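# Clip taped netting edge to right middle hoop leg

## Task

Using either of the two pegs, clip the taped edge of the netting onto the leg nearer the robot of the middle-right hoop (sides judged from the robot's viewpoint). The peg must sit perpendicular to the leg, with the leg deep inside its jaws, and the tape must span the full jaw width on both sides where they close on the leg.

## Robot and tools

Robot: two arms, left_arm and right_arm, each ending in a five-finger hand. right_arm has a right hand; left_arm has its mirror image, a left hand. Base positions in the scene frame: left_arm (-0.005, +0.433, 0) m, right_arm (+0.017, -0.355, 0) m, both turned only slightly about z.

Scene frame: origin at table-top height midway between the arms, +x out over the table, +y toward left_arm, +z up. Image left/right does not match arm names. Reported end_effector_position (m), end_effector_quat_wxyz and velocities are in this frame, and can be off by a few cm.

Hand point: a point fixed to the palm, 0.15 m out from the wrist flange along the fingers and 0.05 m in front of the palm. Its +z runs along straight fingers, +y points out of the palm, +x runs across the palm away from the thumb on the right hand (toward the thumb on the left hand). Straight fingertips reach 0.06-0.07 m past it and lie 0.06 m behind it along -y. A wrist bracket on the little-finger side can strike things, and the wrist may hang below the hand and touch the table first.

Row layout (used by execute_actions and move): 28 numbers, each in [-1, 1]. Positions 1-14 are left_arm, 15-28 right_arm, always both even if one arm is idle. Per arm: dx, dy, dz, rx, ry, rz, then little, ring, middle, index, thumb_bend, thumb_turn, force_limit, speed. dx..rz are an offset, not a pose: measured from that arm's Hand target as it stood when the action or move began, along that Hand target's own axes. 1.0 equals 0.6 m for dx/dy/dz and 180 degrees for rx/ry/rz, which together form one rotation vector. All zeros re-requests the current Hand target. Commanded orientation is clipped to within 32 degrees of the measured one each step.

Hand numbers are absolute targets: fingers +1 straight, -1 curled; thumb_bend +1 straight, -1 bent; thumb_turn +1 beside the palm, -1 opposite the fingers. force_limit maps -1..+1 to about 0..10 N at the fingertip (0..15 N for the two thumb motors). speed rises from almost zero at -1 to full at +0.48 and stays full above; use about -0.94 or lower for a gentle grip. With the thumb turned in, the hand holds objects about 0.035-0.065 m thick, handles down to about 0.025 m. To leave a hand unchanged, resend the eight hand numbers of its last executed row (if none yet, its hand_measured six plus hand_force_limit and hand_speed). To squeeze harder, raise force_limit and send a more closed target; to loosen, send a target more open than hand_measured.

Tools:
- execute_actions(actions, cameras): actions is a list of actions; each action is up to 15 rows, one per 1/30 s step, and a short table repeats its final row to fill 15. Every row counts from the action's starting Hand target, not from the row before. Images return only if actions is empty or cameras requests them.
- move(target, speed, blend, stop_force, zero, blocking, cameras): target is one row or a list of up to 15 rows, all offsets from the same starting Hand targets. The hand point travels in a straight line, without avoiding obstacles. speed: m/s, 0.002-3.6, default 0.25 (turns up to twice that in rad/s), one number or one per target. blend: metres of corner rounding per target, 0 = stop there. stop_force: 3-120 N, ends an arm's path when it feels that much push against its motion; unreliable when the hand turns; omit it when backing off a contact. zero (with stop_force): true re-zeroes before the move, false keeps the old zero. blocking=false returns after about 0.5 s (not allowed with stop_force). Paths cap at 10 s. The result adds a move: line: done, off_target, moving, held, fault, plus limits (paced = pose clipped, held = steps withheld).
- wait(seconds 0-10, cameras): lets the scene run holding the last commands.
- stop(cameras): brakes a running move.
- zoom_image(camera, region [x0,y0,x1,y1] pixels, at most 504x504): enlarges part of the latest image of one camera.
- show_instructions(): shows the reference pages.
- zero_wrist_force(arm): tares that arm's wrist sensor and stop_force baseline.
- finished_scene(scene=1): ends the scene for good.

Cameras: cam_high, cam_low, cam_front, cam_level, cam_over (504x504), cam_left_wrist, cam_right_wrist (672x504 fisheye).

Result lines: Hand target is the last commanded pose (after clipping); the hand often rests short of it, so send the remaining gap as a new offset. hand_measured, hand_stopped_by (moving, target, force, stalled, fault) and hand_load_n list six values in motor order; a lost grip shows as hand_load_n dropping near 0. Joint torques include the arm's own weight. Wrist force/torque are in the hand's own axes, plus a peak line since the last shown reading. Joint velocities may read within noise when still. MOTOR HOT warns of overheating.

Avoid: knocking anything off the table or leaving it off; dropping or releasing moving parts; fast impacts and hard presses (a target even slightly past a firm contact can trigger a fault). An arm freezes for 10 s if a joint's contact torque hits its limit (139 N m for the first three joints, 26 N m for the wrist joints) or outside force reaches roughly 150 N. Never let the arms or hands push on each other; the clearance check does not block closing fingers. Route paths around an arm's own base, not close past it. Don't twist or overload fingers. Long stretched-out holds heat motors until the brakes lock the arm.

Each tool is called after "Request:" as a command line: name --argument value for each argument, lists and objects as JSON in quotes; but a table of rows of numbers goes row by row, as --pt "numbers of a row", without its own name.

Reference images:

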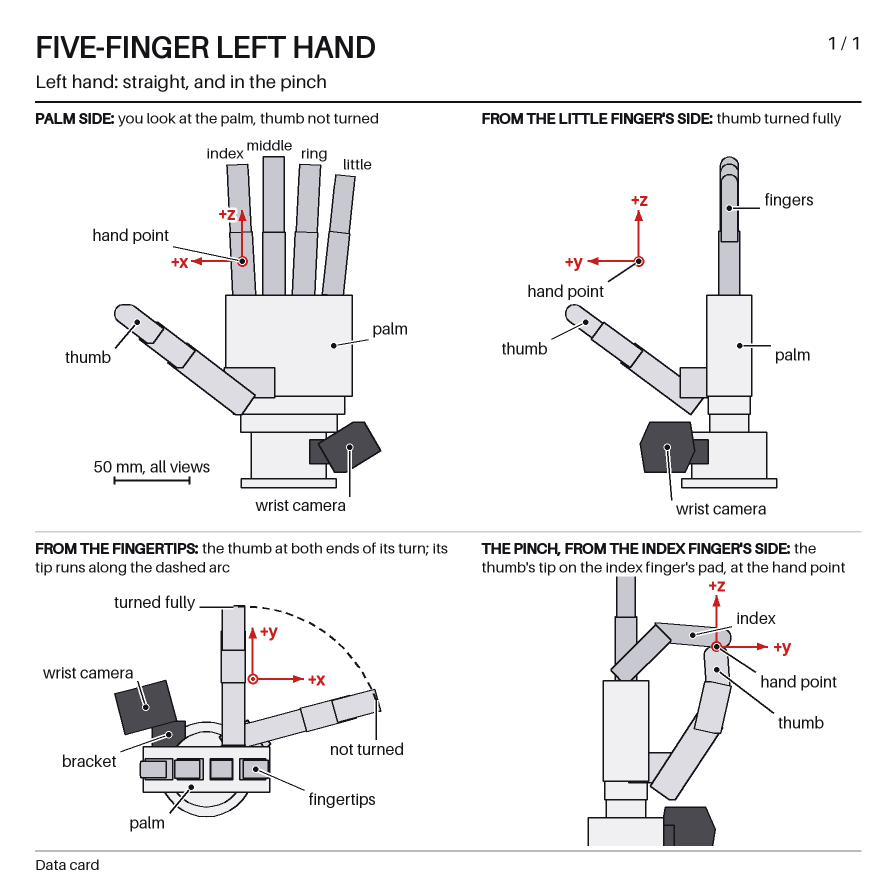

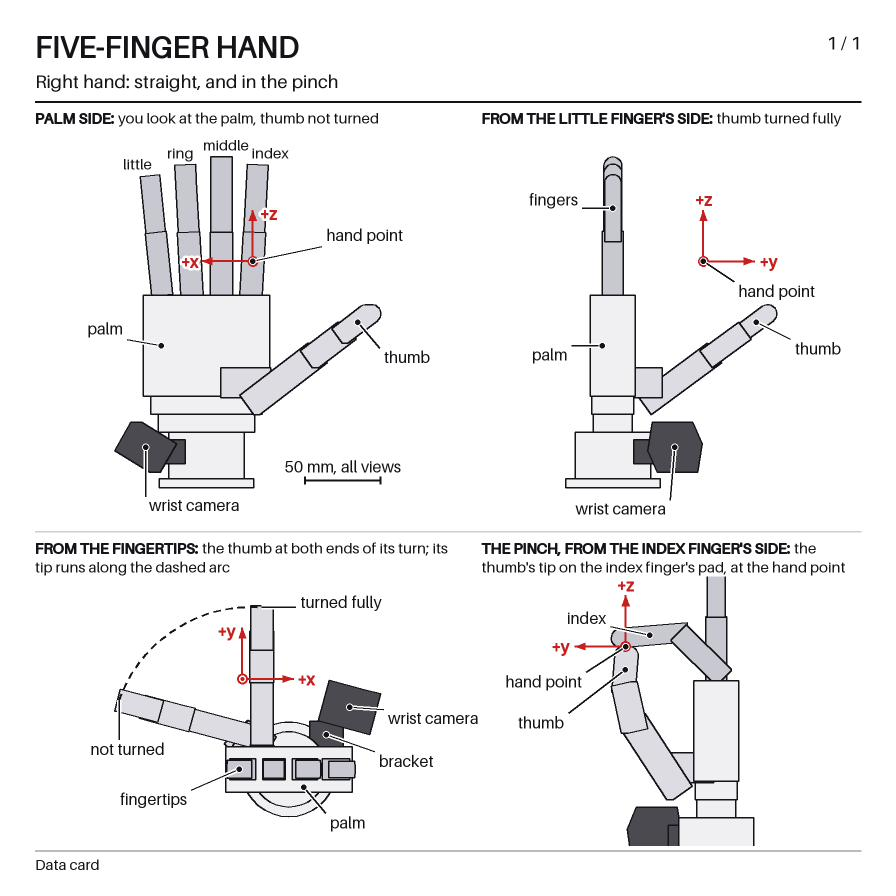

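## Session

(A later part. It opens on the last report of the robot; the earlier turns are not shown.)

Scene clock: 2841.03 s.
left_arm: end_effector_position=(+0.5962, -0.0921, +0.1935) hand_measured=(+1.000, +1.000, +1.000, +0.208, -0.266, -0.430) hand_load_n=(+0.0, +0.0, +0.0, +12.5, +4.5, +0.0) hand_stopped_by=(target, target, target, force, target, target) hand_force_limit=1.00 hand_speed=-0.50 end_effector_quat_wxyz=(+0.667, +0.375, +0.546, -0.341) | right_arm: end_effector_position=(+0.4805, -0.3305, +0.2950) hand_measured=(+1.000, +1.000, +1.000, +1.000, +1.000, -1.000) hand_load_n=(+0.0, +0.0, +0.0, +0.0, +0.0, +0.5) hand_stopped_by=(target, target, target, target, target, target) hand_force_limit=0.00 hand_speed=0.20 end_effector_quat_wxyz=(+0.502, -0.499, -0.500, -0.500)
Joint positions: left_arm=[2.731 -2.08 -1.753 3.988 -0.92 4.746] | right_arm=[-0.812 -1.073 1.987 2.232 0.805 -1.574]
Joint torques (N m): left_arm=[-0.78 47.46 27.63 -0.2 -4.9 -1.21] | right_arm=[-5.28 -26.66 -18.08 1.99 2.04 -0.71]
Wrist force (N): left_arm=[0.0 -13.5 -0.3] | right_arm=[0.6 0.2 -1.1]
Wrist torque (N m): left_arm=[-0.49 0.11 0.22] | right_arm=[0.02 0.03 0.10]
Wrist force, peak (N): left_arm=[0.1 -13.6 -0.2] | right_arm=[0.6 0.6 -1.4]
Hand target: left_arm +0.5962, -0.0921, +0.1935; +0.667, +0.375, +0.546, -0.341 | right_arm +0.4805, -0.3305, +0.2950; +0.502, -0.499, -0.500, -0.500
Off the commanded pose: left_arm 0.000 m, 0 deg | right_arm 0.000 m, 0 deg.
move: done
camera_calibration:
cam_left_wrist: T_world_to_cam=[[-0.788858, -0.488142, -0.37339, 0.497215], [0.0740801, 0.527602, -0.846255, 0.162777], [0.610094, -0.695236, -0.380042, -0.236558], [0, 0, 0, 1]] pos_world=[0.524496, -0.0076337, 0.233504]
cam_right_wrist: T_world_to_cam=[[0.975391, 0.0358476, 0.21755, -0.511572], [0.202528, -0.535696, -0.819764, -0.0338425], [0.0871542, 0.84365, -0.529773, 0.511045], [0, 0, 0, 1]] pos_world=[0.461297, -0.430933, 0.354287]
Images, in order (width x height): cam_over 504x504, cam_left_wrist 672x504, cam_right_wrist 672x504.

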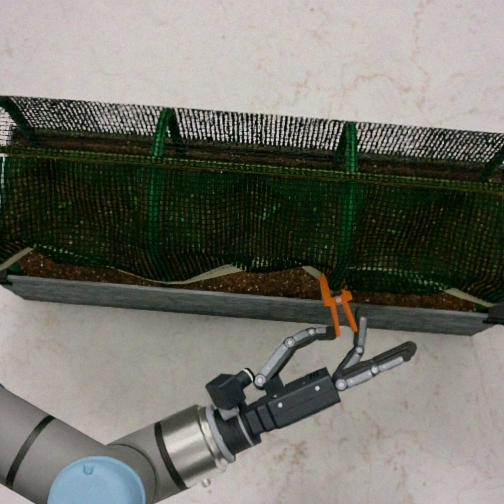

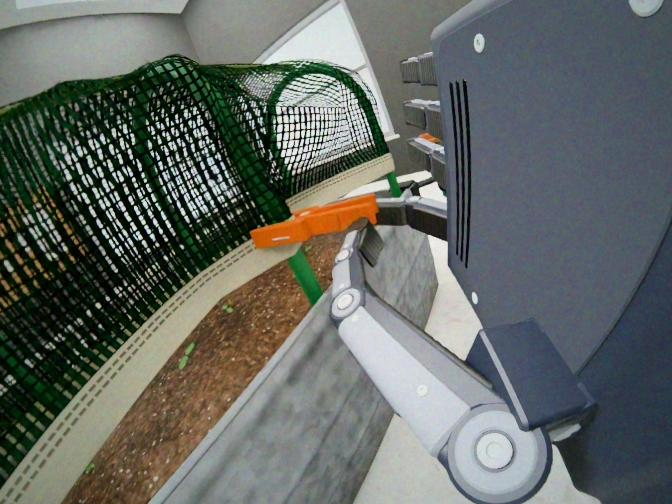

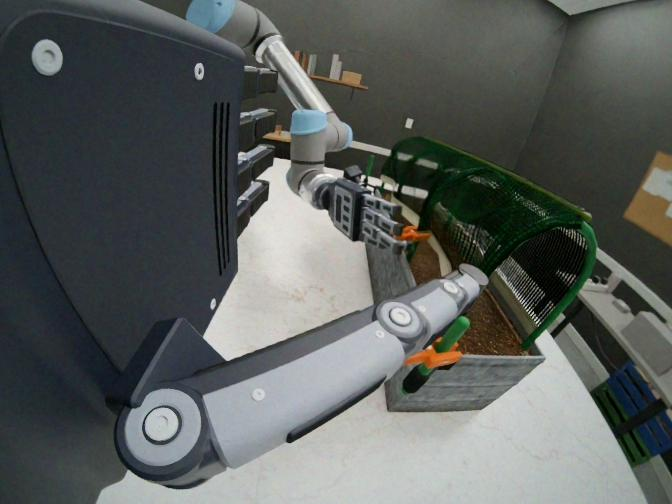

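Request:
execute_actions --actions '[[[0,0,0,0,0,0,1,1,1,0.27,-0.18,-0.43,1.0,-0.88,0,0,0,0,0,0,1,1,1,1,1,-1,0,0.2]],[[0,0,0,0,0,0,1,1,1,0.27,-0.18,-0.43,1.0,-0.88,0,0,0,0,0,0,1,1,1,1,1,-1,0,0.2]],[[0,0,0,0,0,0,1,1,1,0.5,0.2,-0.40,1.0,-0.8,0,0,0,0,0,0,1,1,1,1,1,-1,0,0.2]],[[0,0,0,0,0,0,1,1,1,0.5,0.2,-0.40,1.0,-0.8,0,0,0,0,0,0,1,1,1,1,1,-1,0,0.2]]]' --cameras '["cam_left_wrist", "cam_over", "cam_right_wrist"]'

Request:
zoom_image --camera "cam_left_wrist" --region '[235, 195, 375, 300]'

Request:
zoom_image --camera "cam_over" --region '[305, 275, 375, 345]'

Request:
zoom_image --camera "cam_right_wrist" --region '[385, 210, 445, 255]'

Scene clock: 2853.00 s.
left_arm: end_effector_position=(+0.5962, -0.0921, +0.1935) hand_measured=(+1.000, +1.000, +1.000, +0.500, +0.200, -0.400) hand_load_n=(+0.0, +0.0, +0.0, +0.0, +0.0, +0.0) hand_stopped_by=(target, target, target, target, target, target) hand_force_limit=1.00 hand_speed=-0.80 end_effector_quat_wxyz=(+0.667, +0.375, +0.546, -0.341) | right_arm: end_effector_position=(+0.4805, -0.3305, +0.2950) hand_measured=(+1.000, +1.000, +1.000, +1.000, +1.000, -1.000) hand_load_n=(+0.0, +0.0, +0.0, +0.0, +0.0, +0.0) hand_stopped_by=(target, target, target, target, target, target) hand_force_limit=0.00 hand_speed=0.20 end_effector_quat_wxyz=(+0.502, -0.499, -0.500, -0.500)
Joint positions: left_arm=[2.731 -2.08 -1.753 3.988 -0.92 4.746] | right_arm=[-0.812 -1.073 1.987 2.232 0.805 -1.574]
Joint torques (N m): left_arm=[-0.16 46.04 19.68 -0.43 1.54 -1.37] | right_arm=[-4.2 -26.84 -17.98 1.91 2.01 -0.57]
Wrist force (N): left_arm=[0.0 -3.9 -0.1] | right_arm=[0.3 0.5 -1.2]
Wrist torque (N m): left_arm=[-0.48 0.14 0.13] | right_arm=[0.07 0.07 0.09]
Wrist force, peak (N): left_arm=[-0.1 -14.0 -0.4] | right_arm=[0.6 0.6 -1.3]
Hand target: left_arm +0.5962, -0.0921, +0.1935; +0.667, +0.375, +0.546, -0.341 | right_arm +0.4805, -0.3305, +0.2950; +0.502, -0.499, -0.500, -0.500
Off the commanded pose: left_arm 0.000 m, 0 deg | right_arm 0.000 m, 0 deg.
camera_calibration:
cam_left_wrist: T_world_to_cam=[[-0.789051, -0.488121, -0.373009, 0.497227], [0.0737605, 0.527514, -0.846338, 0.162963], [0.609883, -0.695318, -0.380232, -0.236403], [0, 0, 0, 1]] pos_world=[0.524496, -0.00763357, 0.233504]
cam_right_wrist: T_world_to_cam=[[0.975391, 0.0358476, 0.21755, -0.511572], [0.202528, -0.535696, -0.819764, -0.0338425], [0.0871542, 0.84365, -0.529773, 0.511045], [0, 0, 0, 1]] pos_world=[0.461297, -0.430933, 0.354287]
Images, in order (width x height): cam_over 504x504, cam_left_wrist 672x504, cam_right_wrist 672x504.

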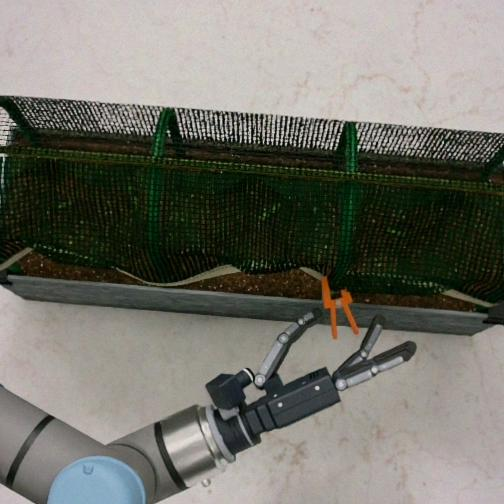

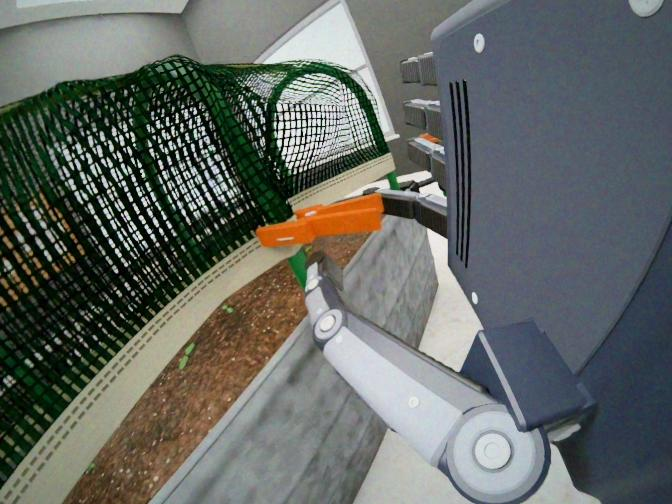

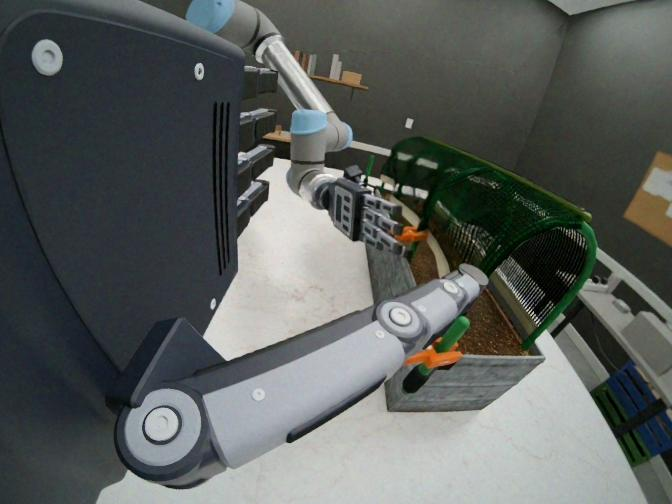

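Scaled by 3.600 from the camera's 672x504 image, which has a finer 960x720 frame.

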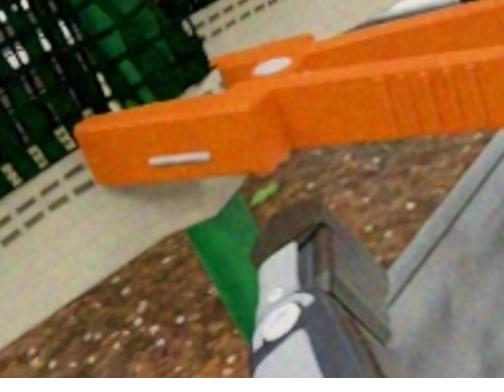

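Scaled by 7.200.

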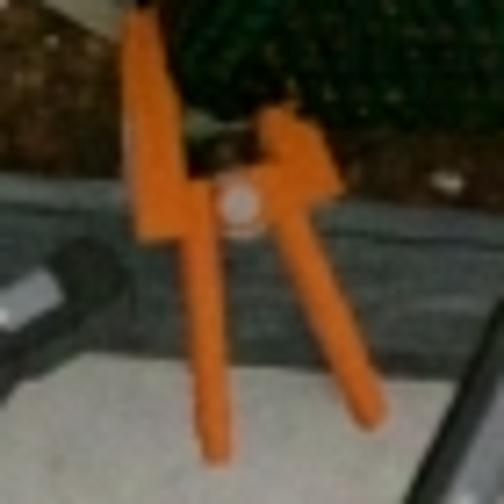

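Scaled by 8.400 from the camera's 672x504 image, which has a finer 960x720 frame.

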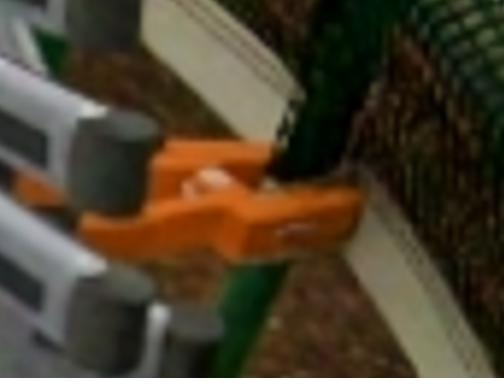

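Request:
move --pt "-0.02 -0.0911 -0.0376 0 0 0 1 1 1 0.5 0.2 -0.40 1.0 -0.5 0 0 0 0 0 0 1 1 1 1 1 -1 0 0.2" --pt "-0.02 -0.0911 -0.0376 0 0 0 1 1 1 0.5 0.2 -0.70 1.0 -0.5 0 0 0 0 0 0 1 1 1 1 1 -1 0 0.2" --pt "-0.003 -0.0059 0.0097 0 0 0 1 1 1 0.5 0.2 -0.70 1.0 -0.5 0 0 0 0 0 0 1 1 1 1 1 -1 0 0.2" --speed 0.07 --cameras '["cam_left_wrist", "cam_over", "cam_right_wrist"]'

Request:
zoom_image --camera "cam_left_wrist" --region '[235, 180, 375, 285]'

Request:
zoom_image --camera "cam_over" --region '[305, 275, 375, 345]'

Scene clock: 2876.73 s.
left_arm: end_effector_position=(+0.5954, -0.0988, +0.1956) hand_measured=(+1.000, +1.000, +1.000, +0.500, +0.200, -0.700) hand_load_n=(+0.0, +0.0, +0.0, +0.0, +0.0, +0.5) hand_stopped_by=(target, target, target, target, target, target) hand_force_limit=1.00 hand_speed=-0.50 end_effector_quat_wxyz=(+0.667, +0.375, +0.546, -0.341) | right_arm: end_effector_position=(+0.4805, -0.3305, +0.2950) hand_measured=(+1.000, +1.000, +1.000, +1.000, +1.000, -1.000) hand_load_n=(+0.0, +0.5, +0.0, +0.0, +0.0, +0.0) hand_stopped_by=(target, target, target, target, target, target) hand_force_limit=0.00 hand_speed=0.20 end_effector_quat_wxyz=(+0.502, -0.499, -0.500, -0.500)
Joint positions: left_arm=[2.719 -2.084 -1.739 3.977 -0.933 4.748] | right_arm=[-0.812 -1.073 1.987 2.232 0.805 -1.574]
Joint torques (N m): left_arm=[6.25 29.22 26.16 -1.35 2.29 -1.59] | right_arm=[-4.7 -26.62 -18.09 1.79 2 -0.62]
Wrist force (N): left_arm=[0.3 -4.0 0.2] | right_arm=[0.4 0.4 -1.1]
Wrist torque (N m): left_arm=[-0.51 0.09 0.16] | right_arm=[0.05 0.05 0.09]
Wrist force, peak (N): left_arm=[0.1 -4.1 0.2] | right_arm=[0.4 0.5 -1.5]
Hand target: left_arm +0.5956, -0.0988, +0.1956; +0.667, +0.375, +0.546, -0.341 | right_arm +0.4805, -0.3305, +0.2950; +0.502, -0.499, -0.500, -0.500
Off the commanded pose: left_arm 0.000 m, 0 deg | right_arm 0.000 m, 0 deg.
move: done
camera_calibration:
cam_left_wrist: T_world_to_cam=[[-0.789051, -0.488121, -0.373009, 0.494072], [0.0737605, 0.527514, -0.846338, 0.168249], [0.609883, -0.695318, -0.380232, -0.239814], [0, 0, 0, 1]] pos_world=[0.523696, -0.0143336, 0.235504]
cam_right_wrist: T_world_to_cam=[[0.975391, 0.0358476, 0.21755, -0.511572], [0.202528, -0.535696, -0.819764, -0.0338425], [0.0871542, 0.84365, -0.529773, 0.511045], [0, 0, 0, 1]] pos_world=[0.461297, -0.430933, 0.354287]
Images, in order (width x height): cam_over 504x504, cam_left_wrist 672x504, cam_right_wrist 672x504.

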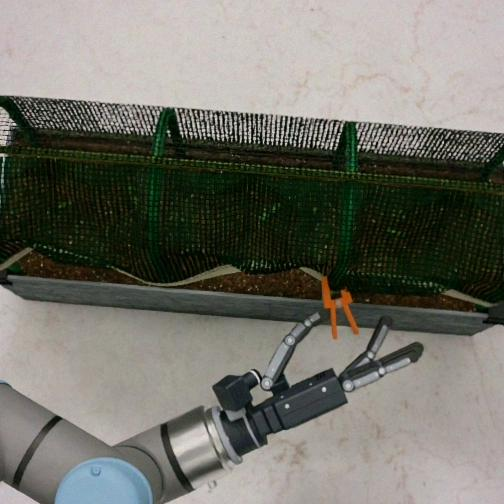

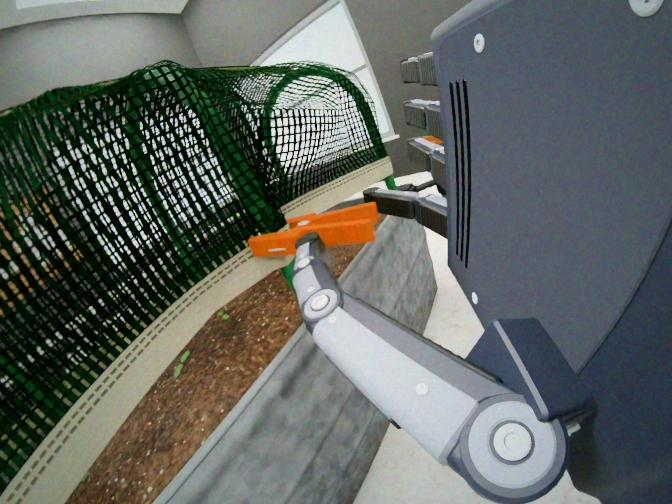

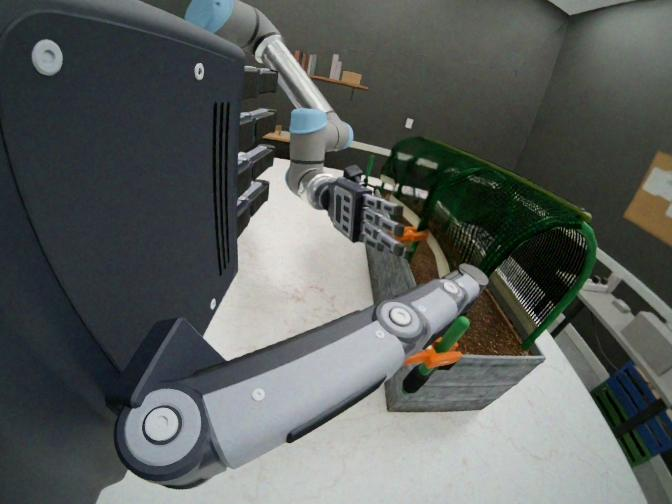

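Scaled by 3.600 from the camera's 672x504 image, which has a finer 960x720 frame.

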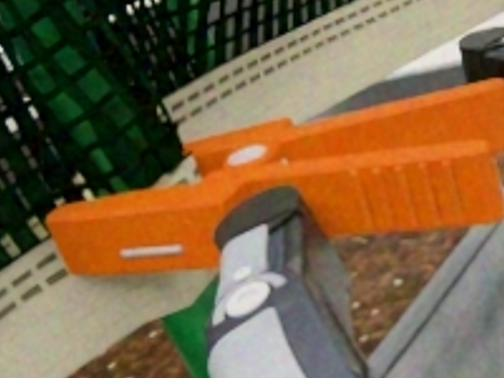

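Scaled by 7.200.

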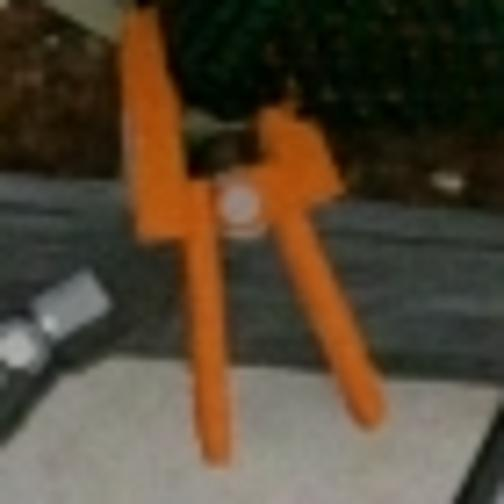

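Request:
move --target '[0,0,-0.0058,0,0,0,1,1,1,0.5,0.2,-0.70,1.0,-0.5,0,0,0,0,0,0,1,1,1,1,1,-1,0,0.2]' --speed 0.03

Request:
execute_actions --actions '[[[0,0,0,0,0,0,1,1,1,0.3,0.0,-0.7,0.0,-0.85,0,0,0,0,0,0,1,1,1,1,1,-1,0,0.2]],[[0,0,0,0,0,0,1,1,1,0.3,0.0,-0.7,0.0,-0.85,0,0,0,0,0,0,1,1,1,1,1,-1,0,0.2]],[[0,0,0,0,0,0,1,1,1,0.2,-0.15,-0.7,0.0,-0.9,0,0,0,0,0,0,1,1,1,1,1,-1,0,0.2]],[[0,0,0,0,0,0,1,1,1,0.2,-0.15,-0.7,0.0,-0.9,0,0,0,0,0,0,1,1,1,1,1,-1,0,0.2]]]' --cameras '["cam_left_wrist", "cam_over"]'

Request:
zoom_image --camera "cam_left_wrist" --region '[235, 180, 375, 285]'

Request:
zoom_image --camera "cam_over" --region '[305, 275, 375, 345]'

Scene clock: 2883.10 s.
left_arm: end_effector_position=(+0.5940, -0.0958, +0.1952) hand_measured=(+1.000, +1.000, +1.000, +0.500, +0.200, -0.700) hand_load_n=(+0.0, +0.0, +0.0, +0.0, +0.0, +0.0) hand_stopped_by=(target, target, target, target, target, target) hand_force_limit=1.00 hand_speed=-0.50 end_effector_quat_wxyz=(+0.667, +0.375, +0.546, -0.341) | right_arm: end_effector_position=(+0.4805, -0.3305, +0.2950) hand_measured=(+1.000, +1.000, +1.000, +1.000, +1.000, -1.000) hand_load_n=(+0.0, +0.0, +0.0, +0.0, +0.0, +0.0) hand_stopped_by=(target, target, target, target, target, target) hand_force_limit=0.00 hand_speed=0.20 end_effector_quat_wxyz=(+0.502, -0.499, -0.500, -0.500)
Joint positions: left_arm=[2.723 -2.079 -1.749 3.983 -0.929 4.748] | right_arm=[-0.812 -1.073 1.987 2.232 0.805 -1.574]
Joint torques (N m): left_arm=[7.76 47.62 6.12 3.59 2.22 -1.59] | right_arm=[-4.08 -27.42 -17.94 1.84 1.92 -0.42]
Wrist force (N): left_arm=[0.3 -3.8 0.1] | right_arm=[0.3 0.5 -1.1]
Wrist torque (N m): left_arm=[-0.48 0.09 0.15] | right_arm=[0.06 0.06 0.10]
Wrist force, peak (N): left_arm=[0.3 -4.1 0.3] | right_arm=[0.3 0.5 -1.4]
Hand target: left_arm +0.5939, -0.0957, +0.1951; +0.667, +0.375, +0.546, -0.341 | right_arm +0.4805, -0.3305, +0.2950; +0.502, -0.499, -0.500, -0.500
Off the commanded pose: left_arm 0.000 m, 0 deg | right_arm 0.000 m, 0 deg.
move: done

Scene clock: 2885.30 s.
left_arm: end_effector_position=(+0.5939, -0.0957, +0.1951) hand_measured=(+1.000, +1.000, +1.000, +0.228, -0.062, -0.700) hand_load_n=(+0.0, +0.0, +0.0, +7.0, +7.5, +0.5) hand_stopped_by=(target, target, target, force, force, target) hand_force_limit=0.00 hand_speed=-0.90 end_effector_quat_wxyz=(+0.667, +0.375, +0.546, -0.341) | right_arm: end_effector_position=(+0.4805, -0.3305, +0.2950) hand_measured=(+1.000, +1.000, +1.000, +1.000, +1.000, -1.000) hand_load_n=(+0.0, +0.0, +0.0, +0.0, +0.0, +0.0) hand_stopped_by=(target, target, target, target, target, target) hand_force_limit=0.00 hand_speed=0.20 end_effector_quat_wxyz=(+0.502, -0.499, -0.500, -0.500)
Joint positions: left_arm=[2.723 -2.078 -1.749 3.983 -0.928 4.748] | right_arm=[-0.812 -1.073 1.987 2.232 0.805 -1.574]
Joint torques (N m): left_arm=[5.01 46.87 10.55 4.04 -2.19 -0.9] | right_arm=[-4.61 -27.23 -18.32 1.78 2.03 -0.44]
Wrist force (N): left_arm=[0.5 -6.4 0.4] | right_arm=[0.4 0.2 -1.2]
Wrist torque (N m): left_arm=[-0.49 0.11 0.15] | right_arm=[0.02 0.06 0.09]
Wrist force, peak (N): left_arm=[0.5 -6.6 0.1] | right_arm=[0.5 0.3 -1.5]
Hand target: left_arm +0.5939, -0.0957, +0.1951; +0.667, +0.375, +0.546, -0.341 | right_arm +0.4805, -0.3305, +0.2950; +0.502, -0.499, -0.500, -0.500
Off the commanded pose: left_arm 0.000 m, 0 deg | right_arm 0.000 m, 0 deg.
camera_calibration:
cam_left_wrist: T_world_to_cam=[[-0.789051, -0.488121, -0.373009, 0.494203], [0.0737605, 0.527514, -0.846338, 0.166439], [0.609883, -0.695318, -0.380232, -0.236965], [0, 0, 0, 1]] pos_world=[0.522196, -0.0113336, 0.235104]
Images, in order (width x height): cam_over 504x504, cam_left_wrist 672x504.

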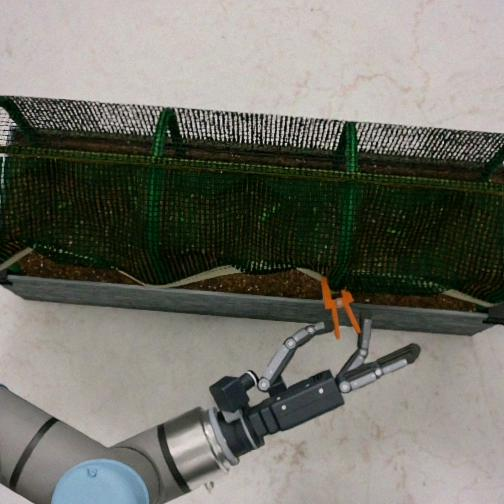

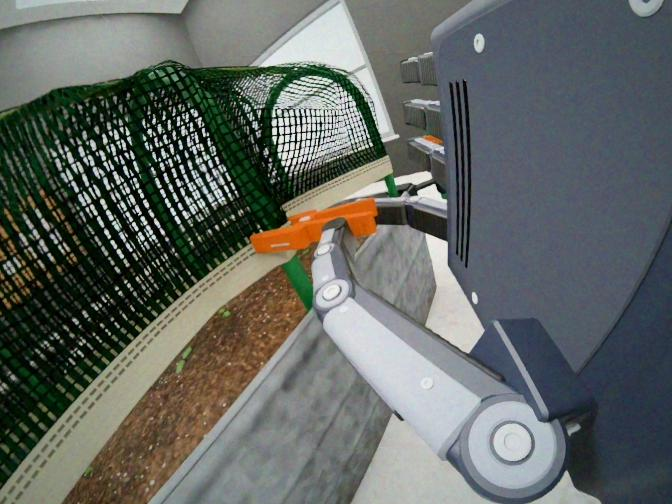

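Scaled by 3.600 from the camera's 672x504 image, which has a finer 960x720 frame.

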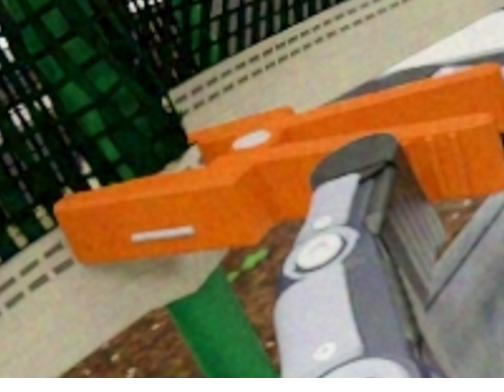

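Scaled by 7.200.

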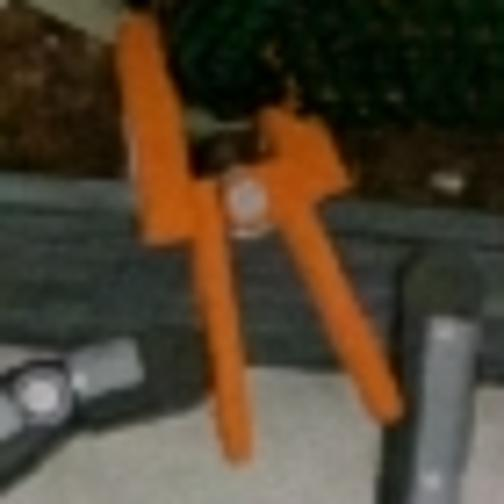

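Request:
execute_actions --actions '[[[0,0,0,0,0,0,1,1,1,0.10,-0.13,-0.66,1.0,-0.3,0,0,0,0,0,0,1,1,1,1,1,-1,0,0.2]],[[0,0,0,0,0,0,1,1,1,0.10,-0.19,-0.61,1.0,-0.6,0,0,0,0,0,0,1,1,1,1,1,-1,0,0.2]],[[0,0,0,0,0,0,1,1,1,0.10,-0.19,-0.61,1.0,-0.6,0,0,0,0,0,0,1,1,1,1,1,-1,0,0.2]]]' --cameras '["cam_left_wrist", "cam_over"]'

Request:
zoom_image --camera "cam_left_wrist" --region '[235, 180, 375, 285]'

Request:
zoom_image --camera "cam_over" --region '[305, 275, 375, 345]'

Scene clock: 2890.63 s.
left_arm: end_effector_position=(+0.5939, -0.0957, +0.1951) hand_measured=(+1.000, +1.000, +1.000, +0.176, -0.182, -0.610) hand_load_n=(+0.0, +0.0, +0.0, +14.0, +11.5, +0.0) hand_stopped_by=(target, target, target, force, target, target) hand_force_limit=1.00 hand_speed=-0.60 end_effector_quat_wxyz=(+0.667, +0.375, +0.546, -0.341) | right_arm: end_effector_position=(+0.4805, -0.3305, +0.2950) hand_measured=(+1.000, +1.000, +1.000, +1.000, +1.000, -1.000) hand_load_n=(+0.0, +0.0, +0.0, +0.0, +0.0, +0.0) hand_stopped_by=(target, target, target, target, target, target) hand_force_limit=0.00 hand_speed=0.20 end_effector_quat_wxyz=(+0.502, -0.499, -0.500, -0.500)
Joint positions: left_arm=[2.723 -2.078 -1.749 3.983 -0.929 4.748] | right_arm=[-0.812 -1.073 1.987 2.232 0.805 -1.574]
Joint torques (N m): left_arm=[-0.44 47.18 22.54 3.88 -2.6 1] | right_arm=[-3.92 -28.29 -18.22 1.88 2.01 -0.4]
Wrist force (N): left_arm=[0.2 -8.3 1.0] | right_arm=[0.5 0.3 -1.2]
Wrist torque (N m): left_arm=[-0.50 0.13 0.15] | right_arm=[0.03 0.04 0.10]
Wrist force, peak (N): left_arm=[0.4 -9.6 0.6] | right_arm=[0.7 0.4 -1.4]
Hand target: left_arm +0.5939, -0.0957, +0.1951; +0.667, +0.375, +0.546, -0.341 | right_arm +0.4805, -0.3305, +0.2950; +0.502, -0.499, -0.500, -0.500
Off the commanded pose: left_arm 0.000 m, 0 deg | right_arm 0.000 m, 0 deg.
camera_calibration:
cam_left_wrist: T_world_to_cam=[[-0.789051, -0.488121, -0.373009, 0.494203], [0.0737605, 0.527514, -0.846338, 0.166439], [0.609883, -0.695318, -0.380232, -0.236965], [0, 0, 0, 1]] pos_world=[0.522196, -0.0113336, 0.235104]
Images, in order (width x height): cam_over 504x504, cam_left_wrist 672x504.

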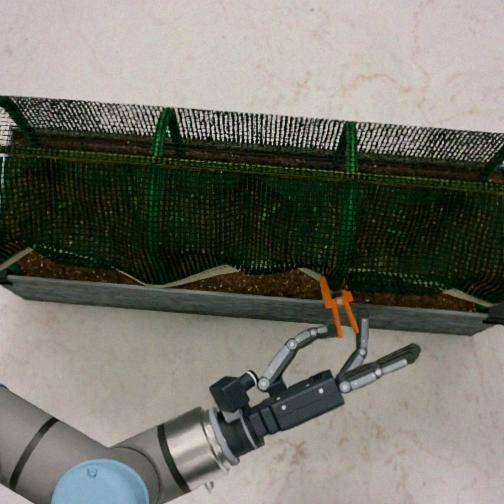

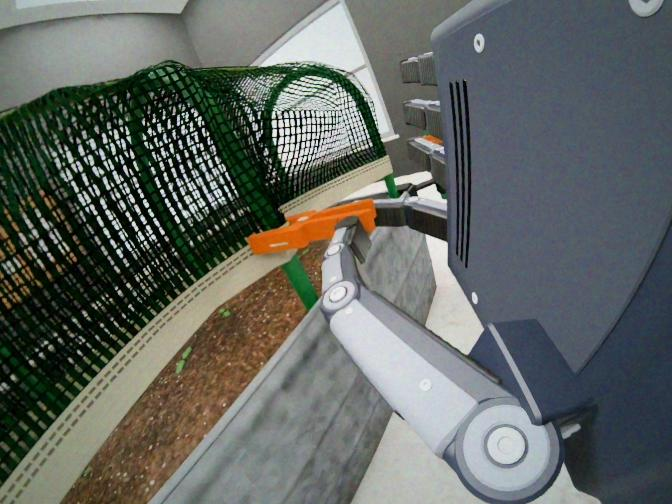

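Scaled by 3.600 from the camera's 672x504 image, which has a finer 960x720 frame.

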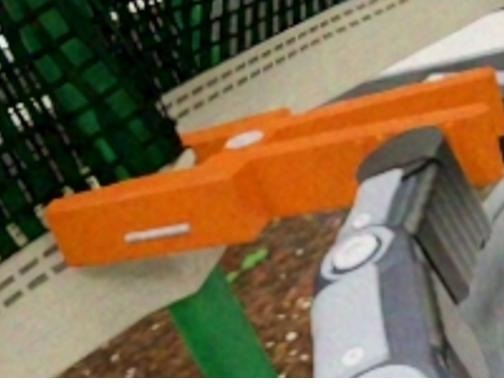

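Scaled by 7.200.

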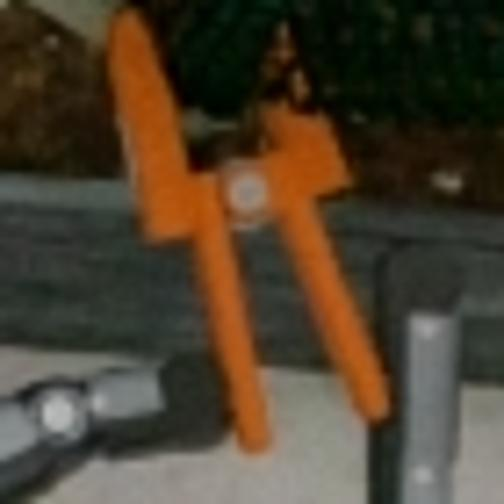

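Request:
move --target '[-0.0097,-0.0652,-0.0097,0,0,0,1,1,1,0.10,-0.19,-0.61,1.0,-0.6,0,0,0,0,0,0,1,1,1,1,1,-1,0,0.2]' --speed 0.05 --cameras '["cam_left_wrist", "cam_over", "cam_right_wrist"]'

Request:
zoom_image --camera "cam_left_wrist" --region '[235, 180, 375, 285]'

Request:
zoom_image --camera "cam_over" --region '[310, 295, 380, 365]'

Request:
zoom_image --camera "cam_right_wrist" --region '[360, 200, 430, 260]'

Scene clock: 2897.63 s.
left_arm: end_effector_position=(+0.5566, -0.1093, +0.1952) hand_measured=(+1.000, +1.000, +1.000, +0.176, -0.182, -0.610) hand_load_n=(+0.0, +0.0, +0.0, +13.0, +10.0, -0.5) hand_stopped_by=(target, target, target, force, target, target) hand_force_limit=1.00 hand_speed=-0.60 end_effector_quat_wxyz=(+0.667, +0.375, +0.546, -0.341) | right_arm: end_effector_position=(+0.4805, -0.3305, +0.2950) hand_measured=(+1.000, +1.000, +1.000, +1.000, +1.000, -1.000) hand_load_n=(+0.0, +0.0, +0.0, +0.0, +0.0, +0.5) hand_stopped_by=(target, target, target, target, target, target) hand_force_limit=0.00 hand_speed=0.20 end_effector_quat_wxyz=(+0.502, -0.499, -0.500, -0.500)
Joint positions: left_arm=[2.668 -2.042 -1.81 4.001 -0.983 4.758] | right_arm=[-0.812 -1.073 1.987 2.232 0.805 -1.574]
Joint torques (N m): left_arm=[-6.33 46.98 6.72 4.07 -2.25 1.62] | right_arm=[-3.19 -27.73 -17.96 1.9 1.99 -0.36]
Wrist force (N): left_arm=[0.3 -3.1 0.1] | right_arm=[0.6 0.5 -1.2]
Wrist torque (N m): left_arm=[-0.35 0.08 0.05] | right_arm=[0.07 0.03 0.11]
Wrist force, peak (N): left_arm=[0.4 -8.5 0.8] | right_arm=[0.5 0.4 -1.5]
Hand target: left_arm +0.5563, -0.1094, +0.1952; +0.667, +0.375, +0.546, -0.341 | right_arm +0.4805, -0.3305, +0.2950; +0.502, -0.499, -0.500, -0.500
Off the commanded pose: left_arm 0.000 m, 0 deg | right_arm 0.000 m, 0 deg.
move: done
camera_calibration:
cam_left_wrist: T_world_to_cam=[[-0.789051, -0.488121, -0.373009, 0.458133], [0.0737605, 0.527514, -0.846338, 0.176364], [0.609883, -0.695318, -0.380232, -0.223673], [0, 0, 0, 1]] pos_world=[0.484896, -0.0249336, 0.235104]
cam_right_wrist: T_world_to_cam=[[0.975391, 0.0358476, 0.21755, -0.511572], [0.202528, -0.535696, -0.819764, -0.0338425], [0.0871542, 0.84365, -0.529773, 0.511045], [0, 0, 0, 1]] pos_world=[0.461297, -0.430933, 0.354287]
Images, in order (width x height): cam_over 504x504, cam_left_wrist 672x504, cam_right_wrist 672x504.

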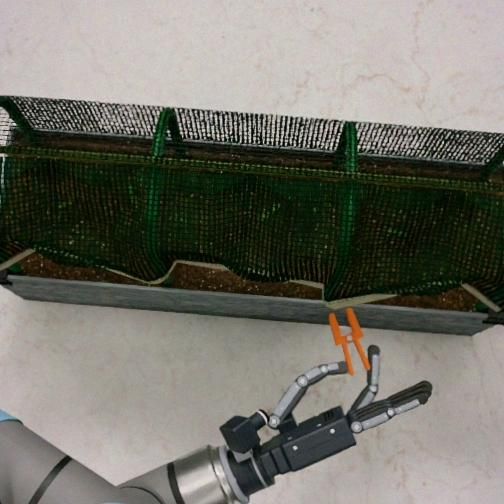

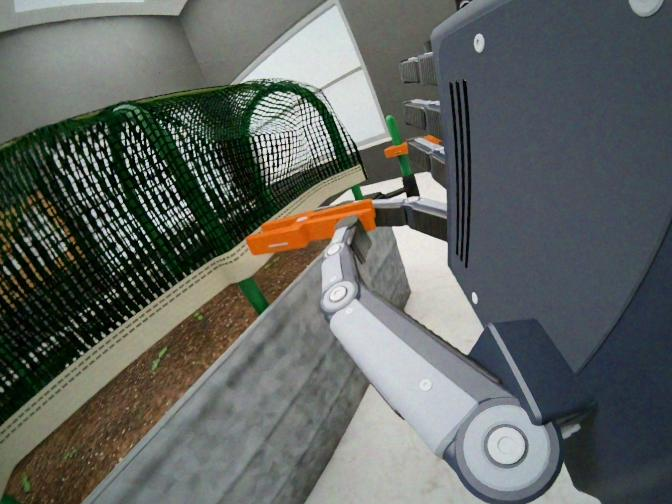

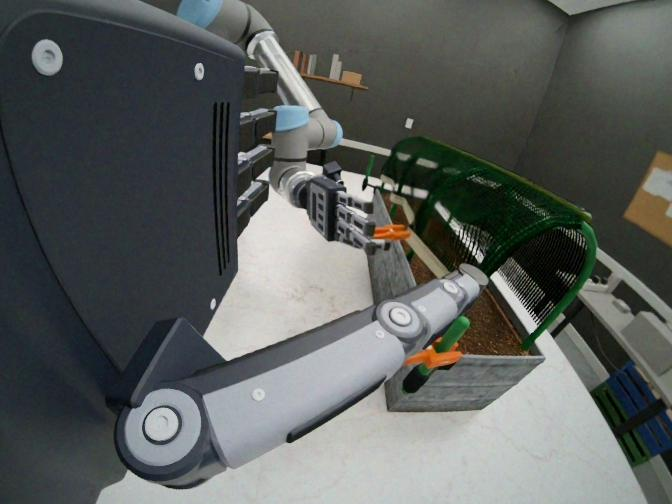

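Scaled by 3.600 from the camera's 672x504 image, which has a finer 960x720 frame.

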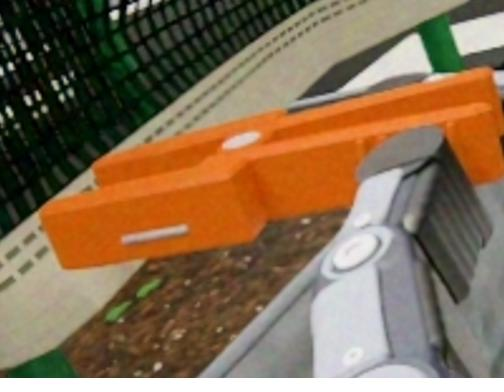

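Scaled by 7.200.

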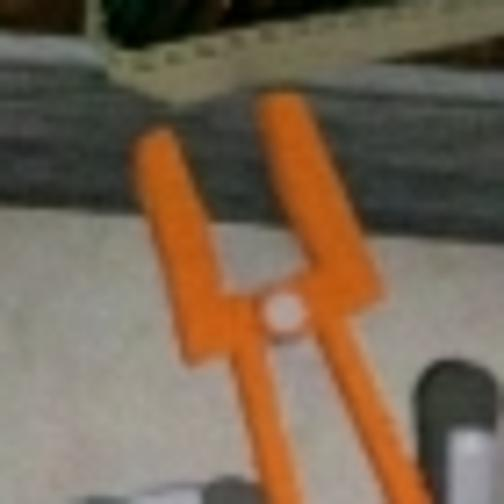

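Scaled by 7.200 from the camera's 672x504 image, which has a finer 960x720 frame.

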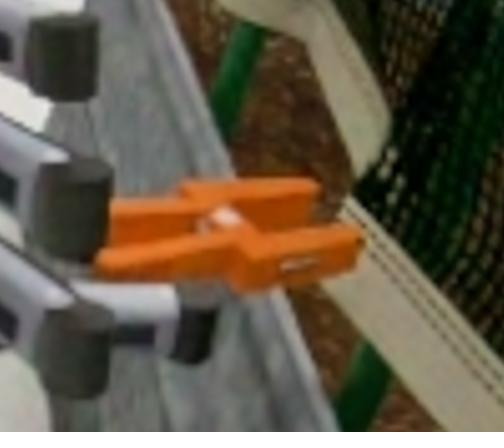

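Request:
move --target '[0,0,0,-0.0039,0.0063,-0.0382,1,1,1,0.10,-0.19,-0.61,1.0,-0.6,0,0,0,0,0,0,1,1,1,1,1,-1,0,0.2]' --speed 0.1 --cameras '["cam_left_wrist", "cam_over", "cam_right_wrist", "cam_level"]'

Request:
zoom_image --camera "cam_left_wrist" --region '[235, 180, 375, 285]'

Request:
zoom_image --camera "cam_over" --region '[310, 295, 380, 365]'

Request:
zoom_image --camera "cam_right_wrist" --region '[360, 200, 430, 260]'

Scene clock: 2906.43 s.
left_arm: end_effector_position=(+0.5563, -0.1094, +0.1952) hand_measured=(+1.000, +1.000, +1.000, +0.176, -0.182, -0.610) hand_load_n=(+0.0, +0.0, -0.5, +13.0, +10.0, +0.0) hand_stopped_by=(target, target, target, force, target, target) hand_force_limit=1.00 hand_speed=-0.60 end_effector_quat_wxyz=(+0.643, +0.341, +0.576, -0.374) | right_arm: end_effector_position=(+0.4805, -0.3305, +0.2950) hand_measured=(+1.000, +1.000, +1.000, +1.000, +1.000, -1.000) hand_load_n=(+0.0, +0.0, +0.0, +0.0, +0.0, +0.0) hand_stopped_by=(target, target, target, target, target, target) hand_force_limit=0.00 hand_speed=0.20 end_effector_quat_wxyz=(+0.502, -0.499, -0.500, -0.500)
Joint positions: left_arm=[2.667 -2.027 -1.793 3.945 -0.996 4.651] | right_arm=[-0.812 -1.073 1.987 2.232 0.805 -1.574]
Joint torques (N m): left_arm=[7.42 44.95 25.79 -0.91 -2.62 -1.24] | right_arm=[-3.61 -27.16 -18.39 1.75 2.02 -0.2]
Wrist force (N): left_arm=[0.4 -3.0 0.2] | right_arm=[0.5 0.5 -1.0]
Wrist torque (N m): left_arm=[-0.36 0.08 0.16] | right_arm=[0.05 0.04 0.11]
Wrist force, peak (N): left_arm=[0.5 -3.5 0.4] | right_arm=[0.2 0.4 -1.5]
Hand target: left_arm +0.5563, -0.1094, +0.1952; +0.642, +0.340, +0.576, -0.374 | right_arm +0.4805, -0.3305, +0.2950; +0.502, -0.499, -0.500, -0.500
Off the commanded pose: left_arm 0.000 m, 0 deg | right_arm 0.000 m, 0 deg.
move: done
camera_calibration:
cam_left_wrist: T_world_to_cam=[[-0.825497, -0.501038, -0.259837, 0.454616], [-0.0244931, 0.49174, -0.870398, 0.231925], [0.563874, -0.712147, -0.418202, -0.192362], [0, 0, 0, 1]] pos_world=[0.489432, -0.0232567, 0.239547]
cam_right_wrist: T_world_to_cam=[[0.975391, 0.0358476, 0.21755, -0.511572], [0.202528, -0.535696, -0.819764, -0.0338425], [0.0871542, 0.84365, -0.529773, 0.511045], [0, 0, 0, 1]] pos_world=[0.461297, -0.430933, 0.354287]
Images, in order (width x height): cam_level 504x504, cam_over 504x504, cam_left_wrist 672x504, cam_right_wrist 672x504.

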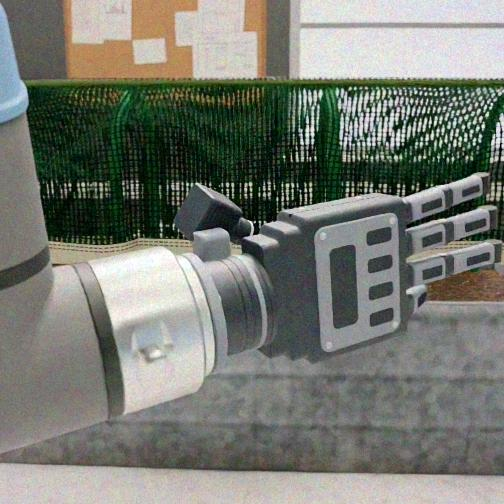

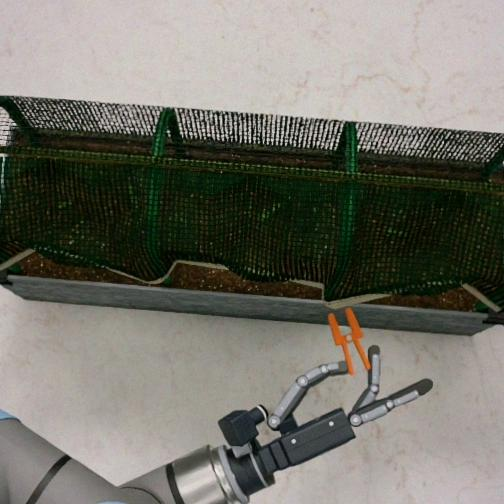

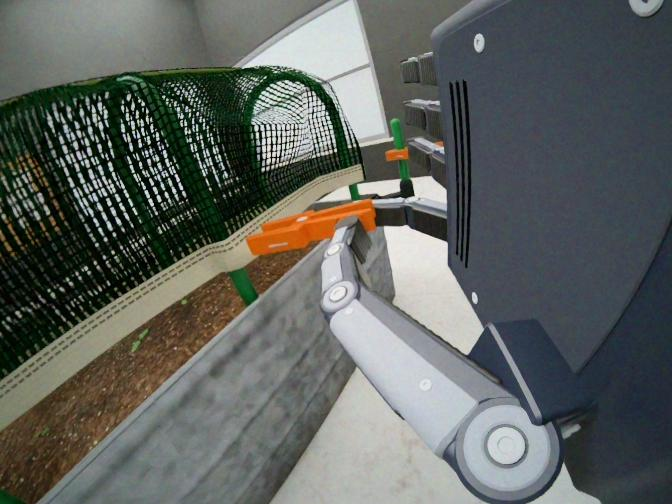

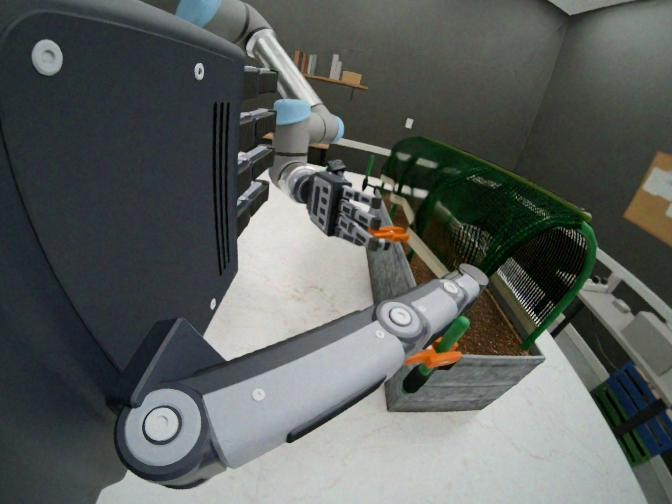

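Scaled by 3.600 from the camera's 672x504 image, which has a finer 960x720 frame.

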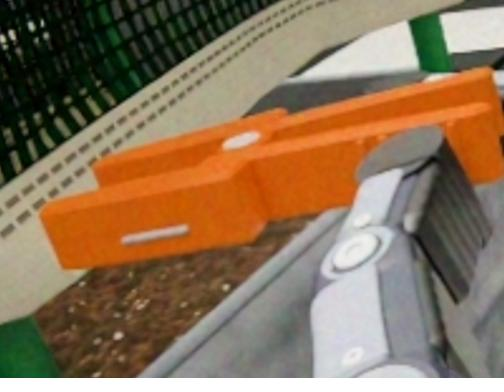

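Scaled by 7.200.

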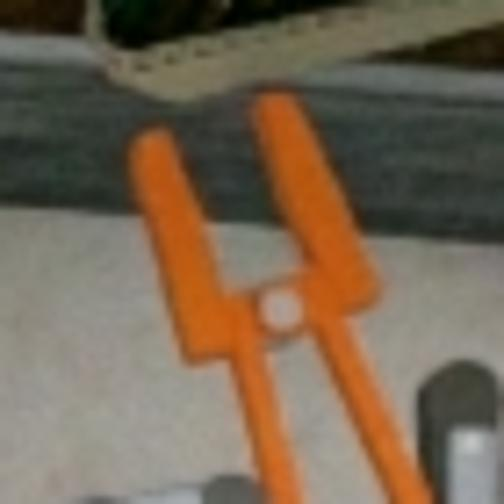

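Scaled by 7.200 from the camera's 672x504 image, which has a finer 960x720 frame.

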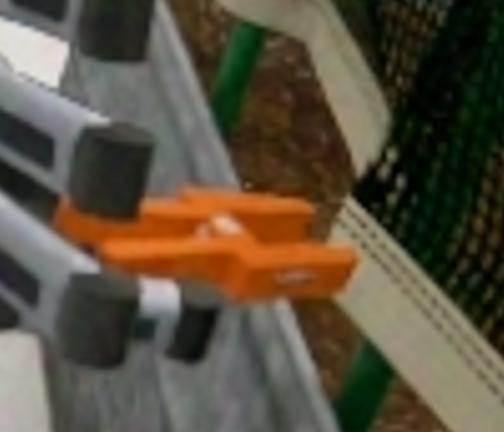

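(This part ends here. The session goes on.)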